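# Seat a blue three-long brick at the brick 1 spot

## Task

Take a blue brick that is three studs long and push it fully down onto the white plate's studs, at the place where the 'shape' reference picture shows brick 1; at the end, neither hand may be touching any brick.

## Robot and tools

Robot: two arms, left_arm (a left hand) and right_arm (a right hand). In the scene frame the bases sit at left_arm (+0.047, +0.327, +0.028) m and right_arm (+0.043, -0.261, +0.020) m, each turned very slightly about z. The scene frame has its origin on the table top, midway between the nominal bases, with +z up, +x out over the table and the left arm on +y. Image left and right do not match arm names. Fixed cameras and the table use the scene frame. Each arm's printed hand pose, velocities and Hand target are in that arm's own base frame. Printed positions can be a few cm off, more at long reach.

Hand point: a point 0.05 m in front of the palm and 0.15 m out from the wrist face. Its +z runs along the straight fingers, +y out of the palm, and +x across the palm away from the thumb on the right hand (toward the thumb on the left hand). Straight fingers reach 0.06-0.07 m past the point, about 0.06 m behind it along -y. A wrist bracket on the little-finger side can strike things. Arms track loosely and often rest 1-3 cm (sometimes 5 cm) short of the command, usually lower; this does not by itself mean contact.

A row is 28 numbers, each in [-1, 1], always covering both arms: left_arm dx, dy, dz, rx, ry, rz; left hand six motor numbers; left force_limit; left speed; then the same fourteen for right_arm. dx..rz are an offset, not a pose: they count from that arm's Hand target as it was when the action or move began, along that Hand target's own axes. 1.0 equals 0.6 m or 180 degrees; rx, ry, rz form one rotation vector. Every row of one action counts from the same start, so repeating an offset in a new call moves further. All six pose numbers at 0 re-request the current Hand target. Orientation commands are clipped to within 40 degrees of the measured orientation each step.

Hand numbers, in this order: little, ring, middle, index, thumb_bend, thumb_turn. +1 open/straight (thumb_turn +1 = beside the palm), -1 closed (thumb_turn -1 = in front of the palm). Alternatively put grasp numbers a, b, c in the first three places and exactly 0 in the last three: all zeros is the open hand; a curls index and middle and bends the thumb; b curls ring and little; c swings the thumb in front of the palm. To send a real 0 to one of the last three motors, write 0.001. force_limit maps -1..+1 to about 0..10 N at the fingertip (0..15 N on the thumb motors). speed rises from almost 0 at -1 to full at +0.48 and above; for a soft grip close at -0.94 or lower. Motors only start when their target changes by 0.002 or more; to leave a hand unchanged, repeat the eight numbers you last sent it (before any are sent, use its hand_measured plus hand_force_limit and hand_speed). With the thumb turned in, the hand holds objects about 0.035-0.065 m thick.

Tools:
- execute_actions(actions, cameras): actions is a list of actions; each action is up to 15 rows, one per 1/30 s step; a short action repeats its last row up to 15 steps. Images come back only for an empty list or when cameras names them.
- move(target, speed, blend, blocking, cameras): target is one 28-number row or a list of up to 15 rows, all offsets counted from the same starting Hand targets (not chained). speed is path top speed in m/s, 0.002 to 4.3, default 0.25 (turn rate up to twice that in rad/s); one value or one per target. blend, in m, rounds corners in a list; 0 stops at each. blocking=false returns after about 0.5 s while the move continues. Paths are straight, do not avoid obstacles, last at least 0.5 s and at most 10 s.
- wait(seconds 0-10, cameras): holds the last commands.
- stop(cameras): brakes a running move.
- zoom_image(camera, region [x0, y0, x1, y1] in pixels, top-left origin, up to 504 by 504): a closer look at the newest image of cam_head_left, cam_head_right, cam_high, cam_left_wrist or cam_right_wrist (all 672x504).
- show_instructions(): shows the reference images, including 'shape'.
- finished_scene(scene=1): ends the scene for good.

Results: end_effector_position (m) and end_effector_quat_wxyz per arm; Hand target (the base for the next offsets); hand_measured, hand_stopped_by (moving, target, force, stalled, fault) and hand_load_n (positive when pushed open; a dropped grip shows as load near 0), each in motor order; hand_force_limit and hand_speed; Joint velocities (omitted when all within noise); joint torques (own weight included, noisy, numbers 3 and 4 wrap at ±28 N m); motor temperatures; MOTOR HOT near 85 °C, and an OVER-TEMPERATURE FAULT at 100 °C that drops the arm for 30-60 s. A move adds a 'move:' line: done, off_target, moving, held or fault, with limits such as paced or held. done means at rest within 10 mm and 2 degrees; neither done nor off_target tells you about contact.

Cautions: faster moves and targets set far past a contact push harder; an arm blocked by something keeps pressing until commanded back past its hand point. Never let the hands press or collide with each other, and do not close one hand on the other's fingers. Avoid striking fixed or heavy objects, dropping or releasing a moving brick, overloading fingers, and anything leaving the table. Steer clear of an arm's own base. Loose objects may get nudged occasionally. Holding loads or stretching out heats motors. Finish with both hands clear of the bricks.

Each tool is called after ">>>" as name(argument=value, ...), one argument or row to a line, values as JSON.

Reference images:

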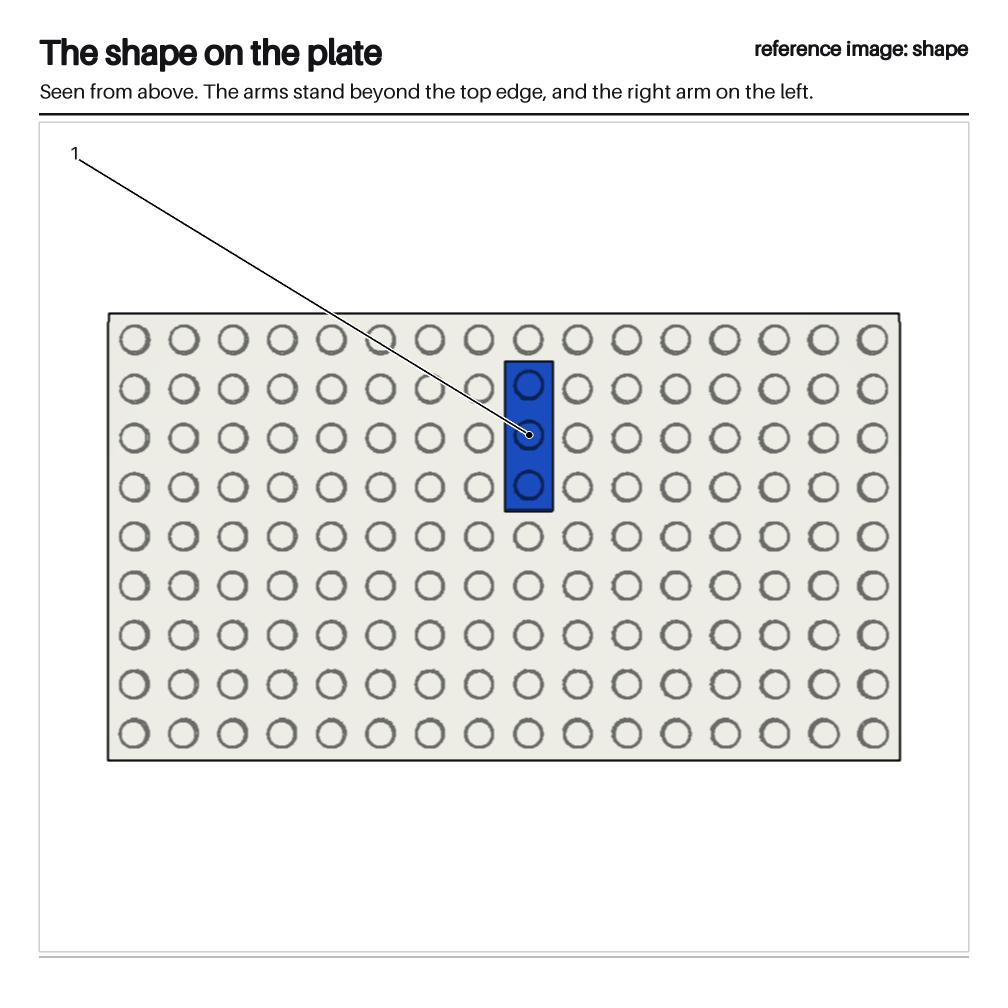

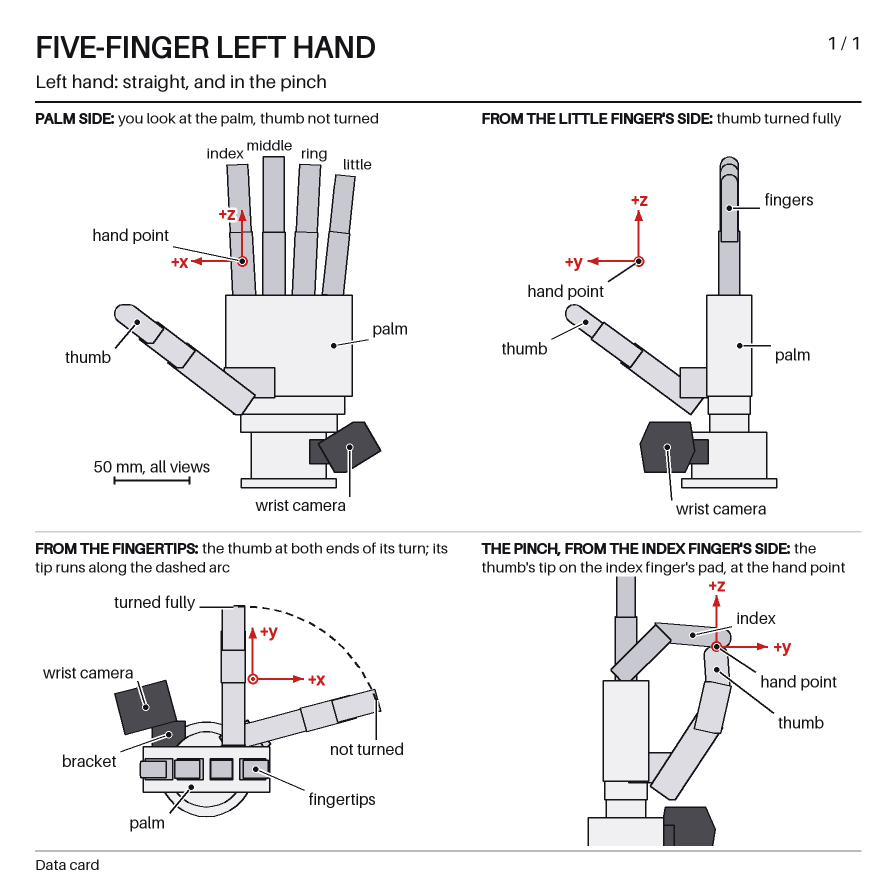

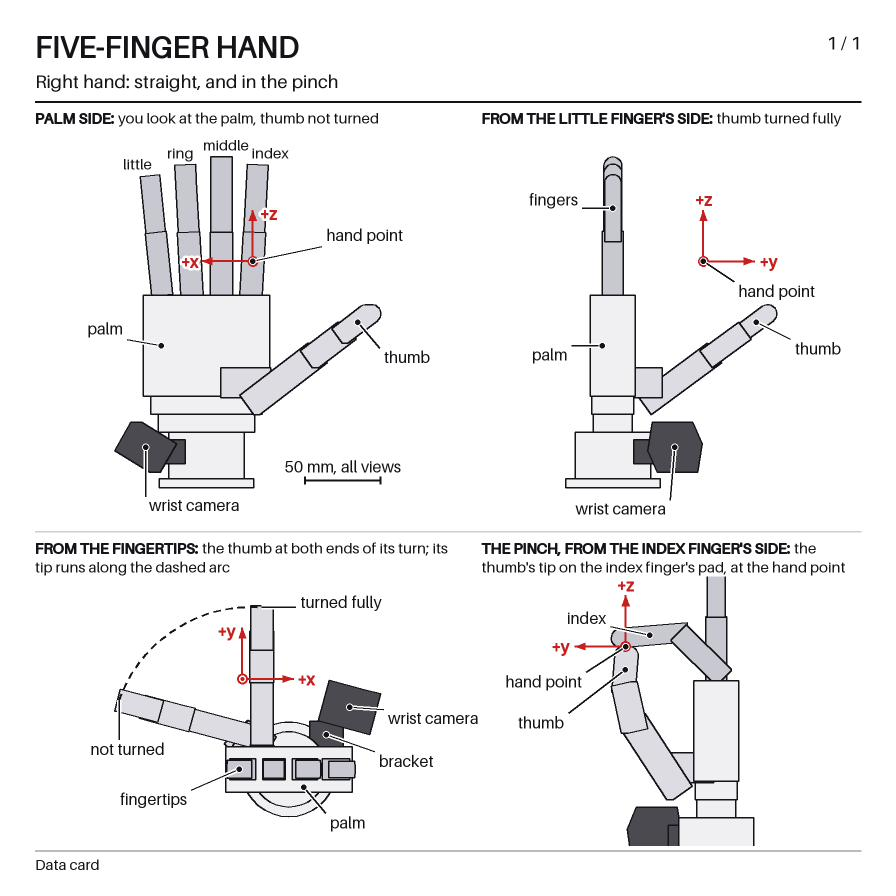

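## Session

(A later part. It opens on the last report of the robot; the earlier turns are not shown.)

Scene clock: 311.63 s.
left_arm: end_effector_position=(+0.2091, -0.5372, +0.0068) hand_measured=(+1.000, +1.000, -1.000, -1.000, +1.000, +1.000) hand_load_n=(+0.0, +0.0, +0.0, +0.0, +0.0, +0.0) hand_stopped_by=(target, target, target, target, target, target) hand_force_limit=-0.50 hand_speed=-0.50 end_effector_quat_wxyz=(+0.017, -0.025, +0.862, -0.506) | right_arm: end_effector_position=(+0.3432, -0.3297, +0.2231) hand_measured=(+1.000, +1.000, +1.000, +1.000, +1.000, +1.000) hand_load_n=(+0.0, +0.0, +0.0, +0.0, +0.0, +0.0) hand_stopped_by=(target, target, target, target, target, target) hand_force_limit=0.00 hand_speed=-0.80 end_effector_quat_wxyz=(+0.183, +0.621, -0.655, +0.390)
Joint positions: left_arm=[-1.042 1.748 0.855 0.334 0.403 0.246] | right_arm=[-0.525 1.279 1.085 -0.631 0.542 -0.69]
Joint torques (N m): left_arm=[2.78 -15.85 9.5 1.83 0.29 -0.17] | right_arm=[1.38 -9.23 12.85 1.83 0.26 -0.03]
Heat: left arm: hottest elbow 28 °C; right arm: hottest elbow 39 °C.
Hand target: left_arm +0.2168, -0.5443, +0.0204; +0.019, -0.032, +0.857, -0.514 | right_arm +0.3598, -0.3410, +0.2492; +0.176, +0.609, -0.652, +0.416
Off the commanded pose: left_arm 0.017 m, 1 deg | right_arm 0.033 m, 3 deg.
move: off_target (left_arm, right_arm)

>>> move(
  target=[0,-0.1031,-0.0545,0,0,0,1,1,-1,-1,1,1,-0.5,-0.5,0,0,0,0,0,0,1,1,1,1,1,1,0,-0.8],
  speed=0.15,
  cameras=["cam_left_wrist", "cam_high"],
)

Scene clock: 312.97 s.
left_arm: end_effector_position=(+0.2067, -0.5331, +0.0743) hand_measured=(+1.000, +1.000, -1.000, -1.000, +1.000, +1.000) hand_load_n=(+0.0, -0.5, +0.0, +0.5, +0.0, +0.0) hand_stopped_by=(target, target, target, target, target, target) hand_force_limit=-0.50 hand_speed=-0.50 end_effector_quat_wxyz=(+0.016, -0.026, +0.863, -0.504) | right_arm: end_effector_position=(+0.3432, -0.3297, +0.2231) hand_measured=(+1.000, +1.000, +1.000, +1.000, +1.000, +1.000) hand_load_n=(+0.0, +0.0, +0.0, +0.0, +0.0, +0.0) hand_stopped_by=(target, target, target, target, target, target) hand_force_limit=0.00 hand_speed=-0.80 end_effector_quat_wxyz=(+0.183, +0.621, -0.655, +0.390)
Joint positions: left_arm=[-1.042 1.594 0.896 0.134 0.403 0.246] | right_arm=[-0.525 1.279 1.085 -0.631 0.542 -0.69]
Joint torques (N m): left_arm=[1.73 -13.8 12.51 1.7 0.31 -0.19] | right_arm=[1.2 -9.23 12.83 1.85 0.27 -0.03]
Heat: left arm: hottest elbow 28 °C; right arm: hottest elbow 39 °C.
Hand target: left_arm +0.2168, -0.5444, +0.0902; +0.019, -0.032, +0.857, -0.514 | right_arm +0.3598, -0.3410, +0.2492; +0.176, +0.609, -0.652, +0.416
Off the commanded pose: left_arm 0.022 m, 2 deg | right_arm 0.033 m, 3 deg.
move: off_target (left_arm, right_arm)
Images, in order (width x height): cam_high 672x504, cam_left_wrist 672x504.

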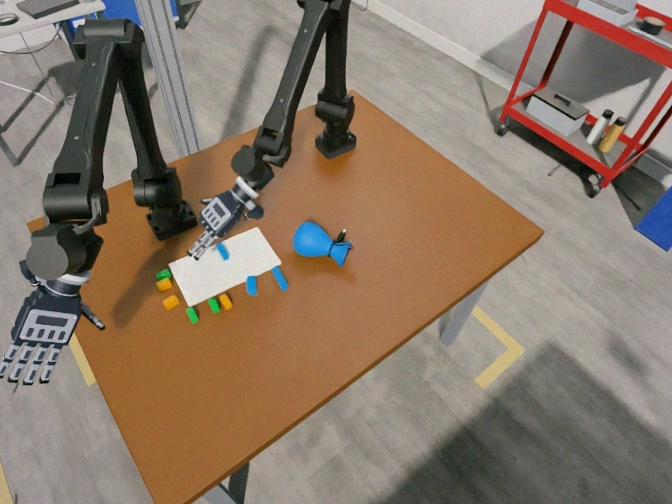

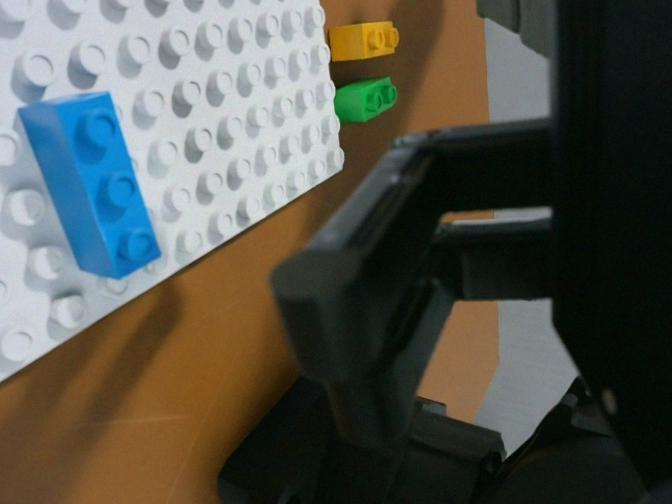

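>>> zoom_image(
  camera="cam_left_wrist",
  region=[0, 60, 240, 240],
)

>>> zoom_image(
  camera="cam_left_wrist",
  region=[0, 200, 240, 380],
)

Scaled by 2.100 from the camera's 672x504 image, which has a finer 960x720 frame.

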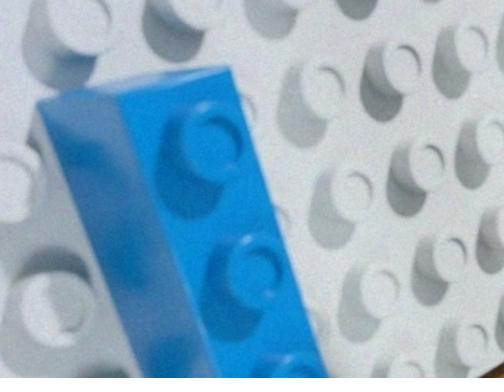

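Scaled by 2.100 from the camera's 672x504 image, which has a finer 960x720 frame.

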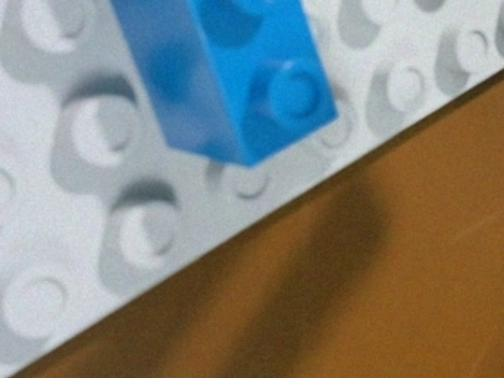

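>>> move(
  target=[-0.0349,0.0705,0.013,0.083,0,0,1,1,-1,-1,1,1,-0.5,-0.5,0,0,0,0,0,0,1,1,1,1,1,1,0,-0.8],
  speed=0.15,
  cameras=["cam_left_wrist"],
)

Scene clock: 325.50 s.
left_arm: end_effector_position=(+0.2367, -0.5340, +0.0649) hand_measured=(+1.000, +1.000, -1.000, -1.000, +1.000, +1.000) hand_load_n=(+0.0, +0.0, +0.0, +0.0, +0.0, +0.0) hand_stopped_by=(target, target, target, target, target, target) hand_force_limit=-0.50 hand_speed=-0.50 end_effector_quat_wxyz=(+0.032, -0.016, +0.777, -0.628) | right_arm: end_effector_position=(+0.3432, -0.3297, +0.2231) hand_measured=(+1.000, +1.000, +1.000, +1.000, +1.000, +1.000) hand_load_n=(+0.0, +0.0, +0.0, +0.0, +0.0, +0.0) hand_stopped_by=(target, target, target, target, target, target) hand_force_limit=0.00 hand_speed=-0.80 end_effector_quat_wxyz=(+0.183, +0.621, -0.655, +0.390)
Joint positions: left_arm=[-0.951 1.716 0.76 0.711 0.534 0.157] | right_arm=[-0.525 1.279 1.085 -0.631 0.542 -0.69]
Joint torques (N m): left_arm=[1.85 -11.87 6.79 2.92 0.17 -0.26] | right_arm=[1.2 -9.17 12.86 1.85 0.26 -0.03]
Heat: left arm: hottest elbow 28 °C; right arm: hottest elbow 39 °C.
Hand target: left_arm +0.2366, -0.5300, +0.0493; +0.023, -0.029, +0.783, -0.621 | right_arm +0.3598, -0.3410, +0.2492; +0.176, +0.609, -0.652, +0.416
Off the commanded pose: left_arm 0.016 m, 2 deg | right_arm 0.033 m, 3 deg.
move: off_target (left_arm, right_arm)
Images, in order (width x height): cam_left_wrist 672x504.

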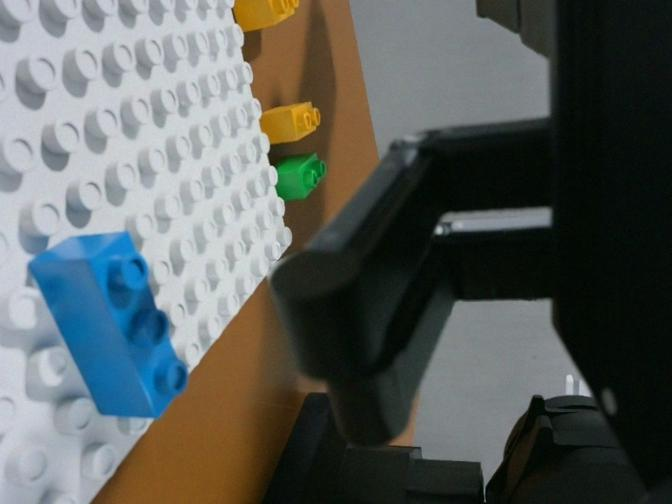

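>>> move(
  target=[0.0127,0.0473,-0.0122,0,0,0,1,1,-1,-1,1,1,-0.5,-0.5,0,0,0,0,0,0,1,1,1,1,1,1,0,-0.8],
  speed=0.12,
  cameras=["cam_left_wrist"],
)

Scene clock: 327.13 s.
left_arm: end_effector_position=(+0.2276, -0.5214, +0.0372) hand_measured=(+1.000, +1.000, -1.000, -1.000, +1.000, +1.000) hand_load_n=(+0.0, +0.0, +0.0, +0.0, +0.0, +0.0) hand_stopped_by=(target, target, target, target, target, target) hand_force_limit=-0.50 hand_speed=-0.50 end_effector_quat_wxyz=(+0.031, -0.017, +0.778, -0.627) | right_arm: end_effector_position=(+0.3432, -0.3297, +0.2231) hand_measured=(+1.000, +1.000, +1.000, +1.000, +1.000, +1.000) hand_load_n=(+0.0, +0.0, +0.0, +0.0, +0.0, +0.0) hand_stopped_by=(target, target, target, target, target, target) hand_force_limit=0.00 hand_speed=-0.80 end_effector_quat_wxyz=(+0.183, +0.621, -0.655, +0.390)
Joint positions: left_arm=[-0.951 1.765 0.707 0.811 0.535 0.156] | right_arm=[-0.525 1.279 1.085 -0.631 0.542 -0.69]
Joint torques (N m): left_arm=[2.14 -11.52 6.15 2.61 0.3 -0.19] | right_arm=[1.32 -9.23 12.83 1.85 0.27 -0.04]
Heat: left arm: hottest elbow 28 °C; right arm: hottest elbow 39 °C.
Hand target: left_arm +0.2281, -0.5170, +0.0233; +0.023, -0.029, +0.783, -0.621 | right_arm +0.3598, -0.3410, +0.2492; +0.176, +0.609, -0.652, +0.416
Off the commanded pose: left_arm 0.015 m, 2 deg | right_arm 0.033 m, 3 deg.
move: off_target (left_arm, right_arm)
Images, in order (width x height): cam_left_wrist 672x504.

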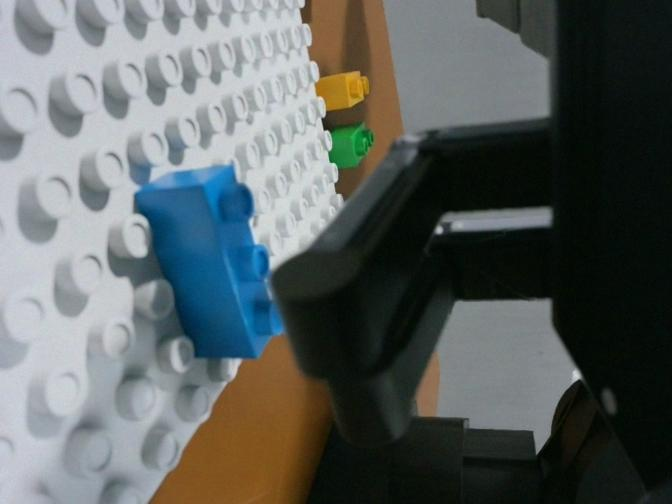

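Excellent view. Zoom in.

>>> zoom_image(
  camera="cam_left_wrist",
  region=[80, 140, 300, 305],
)

>>> zoom_image(
  camera="cam_left_wrist",
  region=[80, 240, 300, 405],
)

Scaled by 2.291 from the camera's 672x504 image, which has a finer 960x720 frame.

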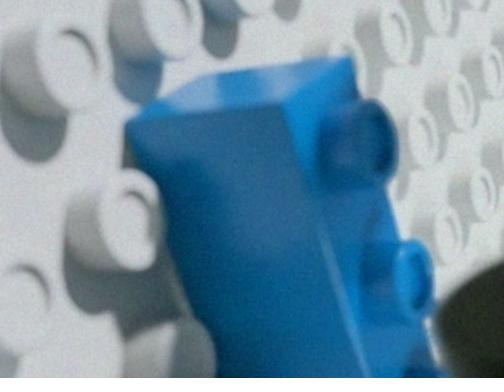

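Scaled by 2.291 from the camera's 672x504 image, which has a finer 960x720 frame.

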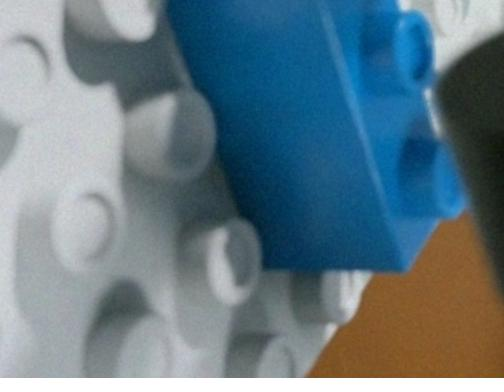

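>>> zoom_image(
  camera="cam_left_wrist",
  region=[90, 130, 190, 260],
)

>>> zoom_image(
  camera="cam_left_wrist",
  region=[140, 290, 280, 430],
)

Scaled by 3.877 from the camera's 672x504 image, which has a finer 960x720 frame.

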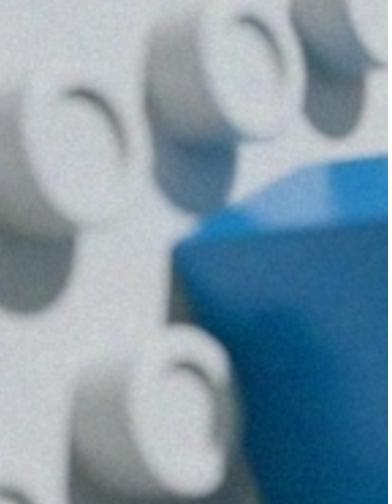

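Scaled by 3.600 from the camera's 672x504 image, which has a finer 960x720 frame.

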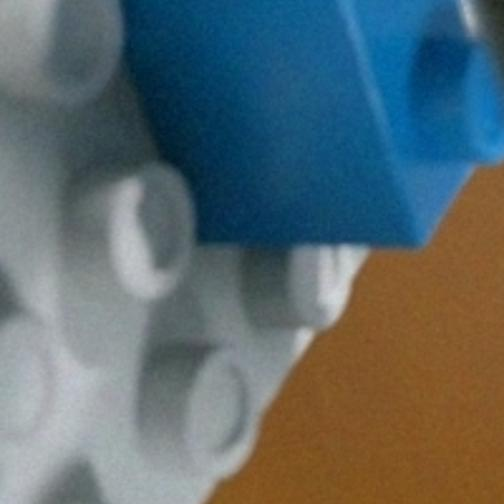

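>>> zoom_image(
  camera="cam_left_wrist",
  region=[70, 120, 140, 190],
)

>>> zoom_image(
  camera="cam_left_wrist",
  region=[90, 200, 160, 270],
)

>>> zoom_image(
  camera="cam_left_wrist",
  region=[140, 310, 240, 420],
)

Scaled by 7.200 from the camera's 672x504 image, which has a finer 960x720 frame.

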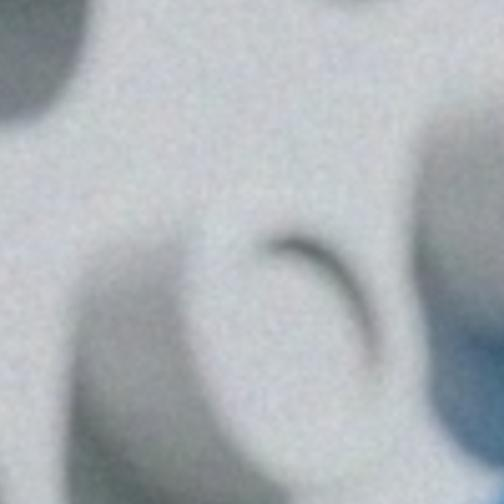

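Scaled by 7.200 from the camera's 672x504 image, which has a finer 960x720 frame.

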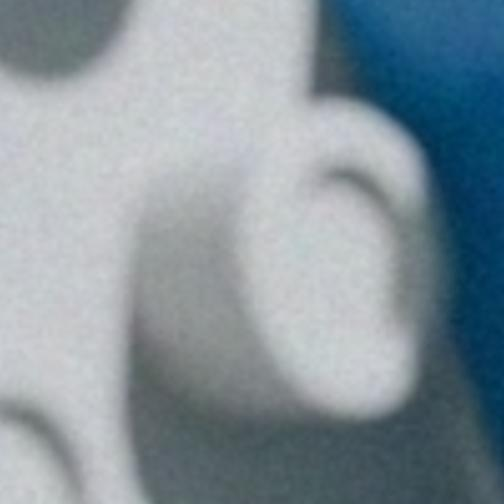

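Scaled by 4.582 from the camera's 672x504 image, which has a finer 960x720 frame.

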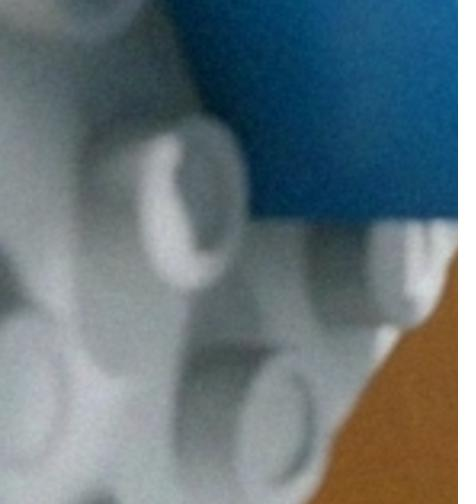

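>>> move(
  target=[
    [0.0062,-0.0606,0.0248,-0.082,0,0,1,1,-1,-1,1,1,-0.5,-0.5,0,0,0,0,0,0,1,1,1,1,1,1,0,-0.8],
    [0.0035,-0.0057,0.0465,-0.082,0,0,1,1,-1,-1,1,1,-0.5,-0.5,0,0,0,0,0,0,1,1,1,1,1,1,0,-0.8],
  ],
  speed=[0.15,0.1],
  blend=[0.02,0],
)

Scene clock: 334.67 s.
left_arm: end_effector_position=(+0.2215, -0.5290, +0.0174) hand_measured=(+1.000, +1.000, -1.000, -1.000, +1.000, +1.000) hand_load_n=(+0.0, +0.0, +0.0, +0.0, +0.0, +0.0) hand_stopped_by=(target, target, target, target, target, target) hand_force_limit=-0.50 hand_speed=-0.50 end_effector_quat_wxyz=(+0.011, -0.045, +0.861, -0.507) | right_arm: end_effector_position=(+0.3432, -0.3297, +0.2231) hand_measured=(+1.000, +1.000, +1.000, +1.000, +1.000, +1.000) hand_load_n=(+0.0, +0.0, +0.0, +0.0, +0.0, +0.0) hand_stopped_by=(target, target, target, target, target, target) hand_force_limit=0.00 hand_speed=-0.80 end_effector_quat_wxyz=(+0.183, +0.621, -0.655, +0.390)
Joint positions: left_arm=[-1.007 1.724 0.857 0.305 0.425 0.224] | right_arm=[-0.525 1.279 1.085 -0.631 0.542 -0.69]
Joint torques (N m): left_arm=[1.44 -12.51 11.11 2.25 0.16 0.15] | right_arm=[1.2 -9.17 12.81 1.84 0.26 -0.04]
Heat: left arm: hottest elbow 28 °C; right arm: hottest elbow 39 °C.
Hand target: left_arm +0.2281, -0.5451, +0.0204; +0.019, -0.031, +0.856, -0.516 | right_arm +0.3598, -0.3410, +0.2492; +0.176, +0.609, -0.652, +0.416
Off the commanded pose: left_arm 0.017 m, 2 deg | right_arm 0.033 m, 3 deg.
move: off_target (left_arm, right_arm); blend cut to 0.0177 m at target 1

>>> move(
  target=[-0.0007,0.0931,0.0379,-0.02,0,0,1,1,-1,-1,1,1,-0.5,-0.5,0,0,0,0,0,0,1,1,1,1,1,1,0,-0.8],
  speed=0.06,
)

Scene clock: 336.63 s.
left_arm: end_effector_position=(+0.2298, -0.5409, +0.0000) hand_measured=(+1.000, +1.000, -1.000, -1.000, +1.000, +1.000) hand_load_n=(+0.0, +0.0, -3.0, +0.0, +0.0, -0.5) hand_stopped_by=(target, target, target, target, target, target) hand_force_limit=-0.50 hand_speed=-0.50 end_effector_quat_wxyz=(+0.023, -0.036, +0.856, -0.515) | right_arm: end_effector_position=(+0.3432, -0.3297, +0.2231) hand_measured=(+1.000, +1.000, +1.000, +1.000, +1.000, +1.000) hand_load_n=(+0.0, +0.0, +0.0, +0.0, +0.0, +0.0) hand_stopped_by=(target, target, target, target, target, target) hand_force_limit=0.00 hand_speed=-0.80 end_effector_quat_wxyz=(+0.183, +0.621, -0.655, +0.390)
Joint positions: left_arm=[-1.009 1.791 0.874 0.38 0.417 0.238] | right_arm=[-0.525 1.279 1.085 -0.631 0.542 -0.69]
Joint torques (N m): left_arm=[0.56 -9 8.81 1.7 -0.27 0.27] | right_arm=[1.32 -9.29 12.88 1.85 0.26 -0.05]
Heat: left arm: hottest elbow 29 °C; right arm: hottest elbow 39 °C.
Hand target: left_arm +0.2281, -0.5390, -0.0396; +0.018, -0.032, +0.872, -0.489 | right_arm +0.3598, -0.3410, +0.2492; +0.176, +0.609, -0.652, +0.416
Off the commanded pose: left_arm 0.040 m, 4 deg | right_arm 0.033 m, 3 deg.
move: off_target (left_arm, right_arm)

>>> move(
  target=[0.0052,0.153,0.0696,-0.04,0,0,1,1,-1,-1,1,1,-0.5,-0.5,0,0,0,0,0,0,1,1,1,1,1,1,0,-0.8],
  speed=0.06,
)

Scene clock: 338.87 s.
left_arm: end_effector_position=(+0.2378, -0.5590, -0.0060) hand_measured=(+1.000, +1.000, -1.000, -1.000, +1.000, +1.000) hand_load_n=(+0.0, +0.0, +0.0, -19.0, +0.0, +0.0) hand_stopped_by=(target, target, target, target, target, target) hand_force_limit=-0.50 hand_speed=-0.50 end_effector_quat_wxyz=(+0.038, -0.028, +0.847, -0.530) | right_arm: end_effector_position=(+0.3432, -0.3297, +0.2231) hand_measured=(+1.000, +1.000, +1.000, +1.000, +1.000, +1.000) hand_load_n=(+0.0, +0.0, +0.0, +0.0, +0.0, +0.0) hand_stopped_by=(target, target, target, target, target, target) hand_force_limit=0.00 hand_speed=-0.80 end_effector_quat_wxyz=(+0.183, +0.621, -0.655, +0.390)
Joint positions: left_arm=[-1.02 1.842 0.903 0.447 0.399 0.244] | right_arm=[-0.525 1.279 1.085 -0.631 0.542 -0.69]
Joint torques (N m): left_arm=[1.67 -2.84 4.42 0.21 -1.14 0.68] | right_arm=[1.08 -9.17 12.83 1.84 0.27 -0.04]
Heat: left arm: hottest elbow 28 °C; right arm: hottest elbow 39 °C.
Hand target: left_arm +0.2241, -0.5270, -0.1397; +0.016, -0.033, +0.901, -0.433 | right_arm +0.3598, -0.3410, +0.2492; +0.176, +0.609, -0.652, +0.416
Off the commanded pose: left_arm 0.138 m, 13 deg | right_arm 0.033 m, 3 deg.
move: off_target (left_arm, right_arm)

>>> move(
  target=[0.0118,-0.2416,-0.1644,0.059,0,0,1,1,-1,-1,1,1,-0.5,-0.5,0,0,0,0,0,0,1,1,1,1,1,1,0,-0.8],
  speed=0.1,
)

Scene clock: 341.47 s.
left_arm: end_effector_position=(+0.2231, -0.5387, +0.0316) hand_measured=(+1.000, +1.000, -1.000, -1.000, +1.000, +1.000) hand_load_n=(+0.0, +0.0, +0.0, +0.0, +0.0, +0.0) hand_stopped_by=(target, target, target, target, target, target) hand_force_limit=-0.50 hand_speed=-0.50 end_effector_quat_wxyz=(+0.026, -0.028, +0.857, -0.514) | right_arm: end_effector_position=(+0.3432, -0.3297, +0.2231) hand_measured=(+1.000, +1.000, +1.000, +1.000, +1.000, +1.000) hand_load_n=(+0.5, +0.0, +0.0, +0.0, +0.0, +0.0) hand_stopped_by=(target, target, target, target, target, target) hand_force_limit=0.00 hand_speed=-0.80 end_effector_quat_wxyz=(+0.183, +0.621, -0.655, +0.390)
Joint positions: left_arm=[-1.021 1.706 0.876 0.292 0.408 0.251] | right_arm=[-0.525 1.279 1.085 -0.631 0.542 -0.69]
Joint torques (N m): left_arm=[0.85 -15.27 8.54 1.95 0.25 -0.18] | right_arm=[1.26 -9.23 12.82 1.84 0.27 -0.03]
Heat: left arm: hottest elbow 28 °C; right arm: hottest elbow 39 °C.
Hand target: left_arm +0.2179, -0.5409, +0.0350; +0.019, -0.032, +0.857, -0.514 | right_arm +0.3598, -0.3410, +0.2492; +0.176, +0.609, -0.652, +0.416
Off the commanded pose: left_arm 0.007 m, 1 deg | right_arm 0.033 m, 3 deg.
move: off_target (right_arm)

>>> move(
  target=[
    [-0.0264,-0.0282,-0.0355,0.06,0,0,1,1,-1,-1,1,1,-0.5,-0.5,0,0,0,0,0,0,1,1,1,1,1,1,0,-0.8],
    [-0.0198,0.0354,-0.0248,0.082,0,0,1,1,-1,-1,1,1,-0.5,-0.5,0,0,0,0,0,0,1,1,1,1,1,1,0,-0.8],
  ],
  speed=0.13,
  blend=[0.02,0],
  cameras=["cam_left_wrist"],
)

Scene clock: 343.70 s.
left_arm: end_effector_position=(+0.2271, -0.5207, +0.0352) hand_measured=(+1.000, +1.000, -1.000, -1.000, +1.000, +1.000) hand_load_n=(+0.0, +0.0, +0.0, +0.0, +0.0, +0.0) hand_stopped_by=(target, target, target, target, target, target) hand_force_limit=-0.50 hand_speed=-0.50 end_effector_quat_wxyz=(+0.031, -0.017, +0.780, -0.625) | right_arm: end_effector_position=(+0.3432, -0.3297, +0.2231) hand_measured=(+1.000, +1.000, +1.000, +1.000, +1.000, +1.000) hand_load_n=(+0.0, +0.0, +0.0, +0.0, +0.0, +0.0) hand_stopped_by=(target, target, target, target, target, target) hand_force_limit=0.00 hand_speed=-0.80 end_effector_quat_wxyz=(+0.183, +0.621, -0.655, +0.390)
Joint positions: left_arm=[-0.951 1.766 0.707 0.804 0.534 0.159] | right_arm=[-0.525 1.279 1.085 -0.631 0.542 -0.69]
Joint torques (N m): left_arm=[2.84 -10.7 6.01 2.47 0.29 -0.23] | right_arm=[1.26 -9.11 12.82 1.85 0.27 -0.04]
Heat: left arm: hottest elbow 28 °C; right arm: hottest elbow 39 °C.
Hand target: left_arm +0.2280, -0.5170, +0.0231; +0.023, -0.029, +0.784, -0.620 | right_arm +0.3598, -0.3410, +0.2492; +0.176, +0.609, -0.652, +0.416
Off the commanded pose: left_arm 0.013 m, 2 deg | right_arm 0.033 m, 3 deg.
move: off_target (left_arm, right_arm); blend cut to 0.0194 m at target 1
Images, in order (width x height): cam_left_wrist 672x504.

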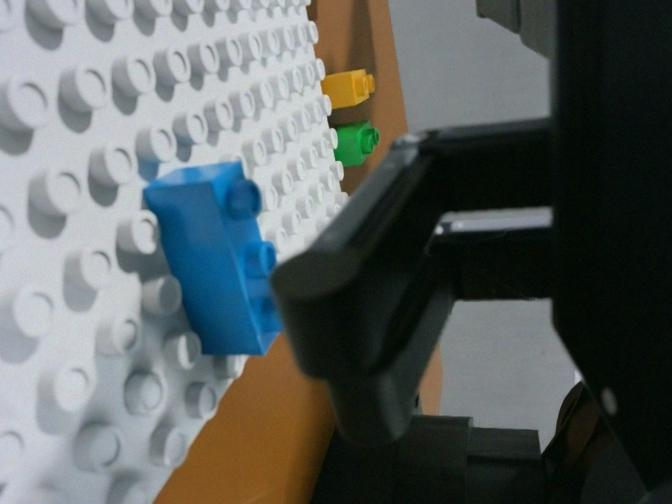

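Nearly the same view. Zoom the same corners.

>>> zoom_image(
  camera="cam_left_wrist",
  region=[98, 127, 198, 257],
)

>>> zoom_image(
  camera="cam_left_wrist",
  region=[145, 287, 285, 427],
)

Scaled by 3.877 from the camera's 672x504 image, which has a finer 960x720 frame.

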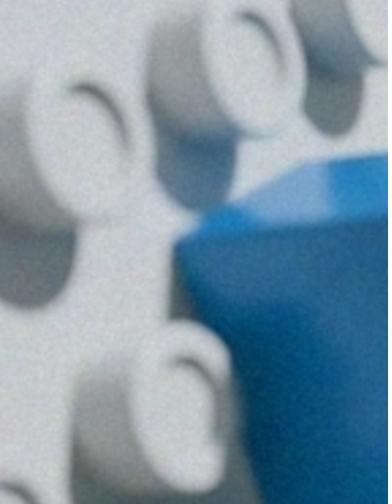

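Scaled by 3.600 from the camera's 672x504 image, which has a finer 960x720 frame.

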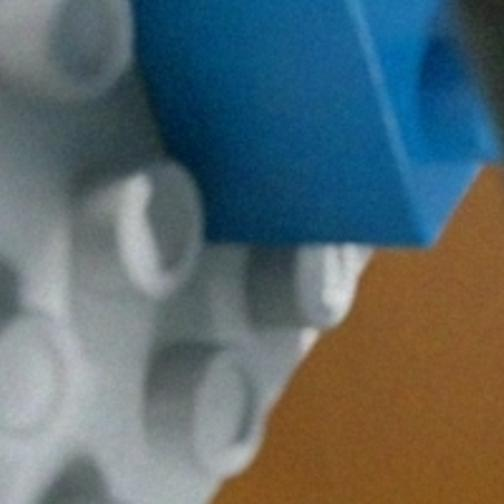

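>>> move(
  target=[
    [0.0122,-0.0667,0.0144,-0.065,0,0,1,1,-1,-1,1,1,-0.5,-0.5,0,0,0,0,0,0,1,1,1,1,1,1,0,-0.8],
    [0.0223,-0.0079,0.0411,-0.082,0,0,1,1,-1,-1,1,1,-0.5,-0.5,0,0,0,0,0,0,1,1,1,1,1,1,0,-0.8],
  ],
  speed=[0.15,0.1],
  blend=[0.02,0],
)

Scene clock: 347.53 s.
left_arm: end_effector_position=(+0.2114, -0.5299, +0.0225) hand_measured=(+1.000, +1.000, -1.000, -1.000, +1.000, +1.000) hand_load_n=(-0.5, +0.0, +0.0, +0.0, +0.0, +0.0) hand_stopped_by=(target, target, target, target, target, target) hand_force_limit=-0.50 hand_speed=-0.50 end_effector_quat_wxyz=(+0.015, -0.042, +0.857, -0.513) | right_arm: end_effector_position=(+0.3432, -0.3297, +0.2231) hand_measured=(+1.000, +1.000, +1.000, +1.000, +1.000, +1.000) hand_load_n=(+0.0, +0.0, +0.0, +0.0, +0.0, +0.0) hand_stopped_by=(target, target, target, target, target, target) hand_force_limit=0.00 hand_speed=-0.80 end_effector_quat_wxyz=(+0.183, +0.621, -0.655, +0.390)
Joint positions: left_arm=[-1.027 1.704 0.835 0.328 0.407 0.214] | right_arm=[-0.525 1.279 1.085 -0.631 0.542 -0.69]
Joint torques (N m): left_arm=[1.2 -12.22 11.44 1.65 0.09 0.13] | right_arm=[1.2 -9.23 12.81 1.83 0.25 -0.03]
Heat: left arm: hottest elbow 29 °C; right arm: hottest elbow 39 °C.
Hand target: left_arm +0.2167, -0.5431, +0.0222; +0.019, -0.032, +0.857, -0.514 | right_arm +0.3598, -0.3410, +0.2492; +0.176, +0.609, -0.652, +0.416
Off the commanded pose: left_arm 0.014 m, 1 deg | right_arm 0.033 m, 3 deg.
move: off_target (left_arm, right_arm); blend cut to 0.0196 m at target 1

>>> move(
  target=[0.0066,0.2436,0.0813,-0.055,0,0,1,1,-1,-1,1,1,-0.5,-0.5,0,0,0,0,0,0,1,1,1,1,1,1,0,-0.8],
  speed=0.06,
)

Scene clock: 350.73 s.
left_arm: end_effector_position=(+0.2237, -0.5505, -0.0046) hand_measured=(+1.000, +1.000, -1.000, -1.000, +1.000, +1.000) hand_load_n=(+0.0, +0.0, -6.5, -8.5, +0.0, +0.0) hand_stopped_by=(target, target, target, target, target, target) hand_force_limit=-0.50 hand_speed=-0.50 end_effector_quat_wxyz=(+0.039, -0.024, +0.845, -0.533) | right_arm: end_effector_position=(+0.3432, -0.3297, +0.2231) hand_measured=(+1.000, +1.000, +1.000, +1.000, +1.000, +1.000) hand_load_n=(+0.0, +0.0, +0.0, +0.0, +0.0, +0.0) hand_stopped_by=(target, target, target, target, target, target) hand_force_limit=0.00 hand_speed=-0.80 end_effector_quat_wxyz=(+0.183, +0.621, -0.655, +0.390)
Joint positions: left_arm=[-1.035 1.815 0.855 0.479 0.389 0.242] | right_arm=[-0.525 1.279 1.085 -0.631 0.542 -0.69]
Joint torques (N m): left_arm=[1.49 -1.85 4.3 -0.02 -1.08 0.49] | right_arm=[1.26 -9.23 12.81 1.85 0.26 -0.04]
Heat: left arm: hottest elbow 29 °C; right arm: hottest elbow 39 °C.
Hand target: left_arm +0.2109, -0.5178, -0.1298; +0.017, -0.033, +0.898, -0.438 | right_arm +0.3598, -0.3410, +0.2492; +0.176, +0.609, -0.652, +0.416
Off the commanded pose: left_arm 0.130 m, 13 deg | right_arm 0.033 m, 3 deg.
move: off_target (left_arm, right_arm)

>>> move(
  target=[0.0083,0.0946,0.0413,-0.01,0,0,1,1,-1,-1,1,1,-0.5,-0.5,0,0,0,0,0,0,1,1,1,1,1,1,0,-0.8],
  speed=0.06,
)

Scene clock: 352.90 s.
left_arm: end_effector_position=(+0.2241, -0.5516, -0.0069) hand_measured=(+1.000, +1.000, -1.000, -1.000, +1.000, +1.000) hand_load_n=(+0.0, +0.0, -6.5, -17.0, +0.0, +0.0) hand_stopped_by=(target, target, target, target, target, target) hand_force_limit=-0.50 hand_speed=-0.50 end_effector_quat_wxyz=(+0.055, -0.013, +0.828, -0.558) | right_arm: end_effector_position=(+0.3432, -0.3297, +0.2231) hand_measured=(+1.000, +1.000, +1.000, +1.000, +1.000, +1.000) hand_load_n=(+0.5, +0.0, +0.0, +0.0, +0.0, +0.0) hand_stopped_by=(target, target, target, target, target, target) hand_force_limit=0.00 hand_speed=-0.80 end_effector_quat_wxyz=(+0.183, +0.621, -0.655, +0.390)
Joint positions: left_arm=[-1.036 1.838 0.821 0.604 0.39 0.248] | right_arm=[-0.525 1.279 1.085 -0.631 0.542 -0.69]
Joint torques (N m): left_arm=[1.9 1.79 1.69 -0.58 -1.32 0.61] | right_arm=[1.14 -9.23 12.78 1.78 0.26 -0.04]
Heat: left arm: hottest elbow 28 °C; right arm: hottest elbow 39 °C.
Hand target: left_arm +0.2049, -0.5028, -0.1897; +0.016, -0.033, +0.905, -0.424 | right_arm +0.3598, -0.3410, +0.2492; +0.176, +0.609, -0.652, +0.416
Off the commanded pose: left_arm 0.190 m, 18 deg | right_arm 0.033 m, 3 deg.
move: off_target (left_arm, right_arm)

>>> move(
  target=[
    [-0.015,-0.3293,-0.1898,0.0656,0,0,1,1,-1,-1,1,1,-0.5,-0.5,0,0,0,0,0,0,1,1,1,1,1,1,0,-0.8],
    [-0.044,-0.3498,-0.2302,0.1256,0,0,1,1,-1,-1,1,1,-0.5,-0.5,0,0,0,0,0,0,1,1,1,1,1,1,0,-0.8],
    [-0.037,-0.2894,-0.2067,0.148,0,0,1,1,-1,-1,1,1,-0.5,-0.5,0,0,0,0,0,0,1,1,1,1,1,1,0,-0.8],
  ],
  speed=[0.1,0.12,0.12],
  blend=[0.01,0.015,0],
  cameras=["cam_left_wrist"],
)

Scene clock: 357.40 s.
left_arm: end_effector_position=(+0.2270, -0.5205, +0.0351) hand_measured=(+1.000, +1.000, -1.000, -1.000, +1.000, +1.000) hand_load_n=(+0.0, +0.0, +0.0, +0.0, +0.0, +0.0) hand_stopped_by=(target, target, target, target, target, target) hand_force_limit=-0.50 hand_speed=-0.50 end_effector_quat_wxyz=(+0.031, -0.017, +0.779, -0.626) | right_arm: end_effector_position=(+0.3432, -0.3297, +0.2231) hand_measured=(+1.000, +1.000, +1.000, +1.000, +1.000, +1.000) hand_load_n=(+0.0, +0.0, +0.0, +0.0, +0.0, +0.0) hand_stopped_by=(target, target, target, target, target, target) hand_force_limit=0.00 hand_speed=-0.80 end_effector_quat_wxyz=(+0.183, +0.621, -0.655, +0.390)
Joint positions: left_arm=[-0.951 1.768 0.705 0.812 0.535 0.158] | right_arm=[-0.525 1.279 1.085 -0.631 0.542 -0.69]
Joint torques (N m): left_arm=[1.73 -12.45 6.19 2.73 0.27 -0.18] | right_arm=[1.14 -9.29 12.82 1.84 0.26 -0.03]
Heat: left arm: hottest elbow 28 °C; right arm: hottest elbow 39 °C.
Hand target: left_arm +0.2280, -0.5169, +0.0232; +0.023, -0.029, +0.783, -0.621 | right_arm +0.3598, -0.3410, +0.2492; +0.176, +0.609, -0.652, +0.416
Off the commanded pose: left_arm 0.013 m, 2 deg | right_arm 0.033 m, 3 deg.
move: off_target (left_arm, right_arm)
Images, in order (width x height): cam_left_wrist 672x504.

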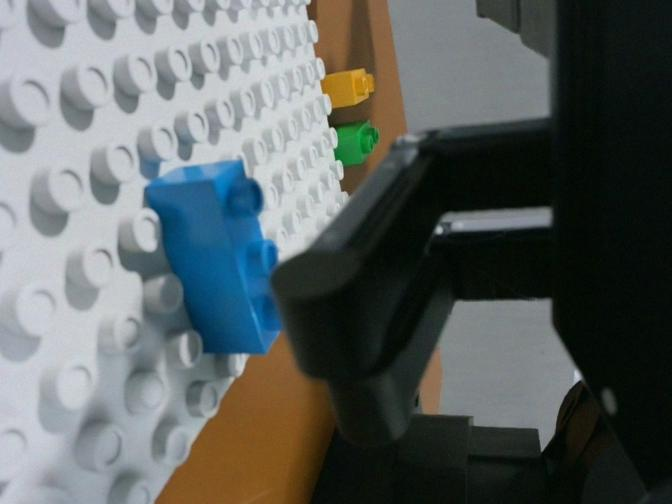

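>>> zoom_image(
  camera="cam_left_wrist",
  region=[98, 127, 198, 257],
)

>>> zoom_image(
  camera="cam_left_wrist",
  region=[145, 287, 285, 427],
)

Scaled by 3.877 from the camera's 672x504 image, which has a finer 960x720 frame.

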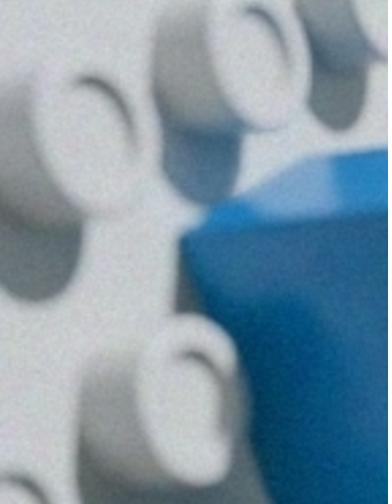

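Scaled by 3.600 from the camera's 672x504 image, which has a finer 960x720 frame.

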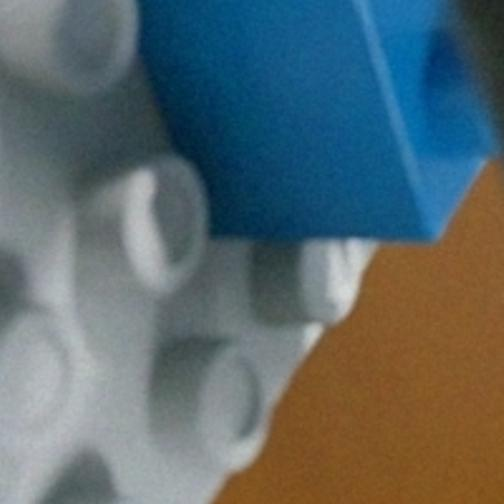

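>>> finished_scene(
)

The scene is finished: the task was done.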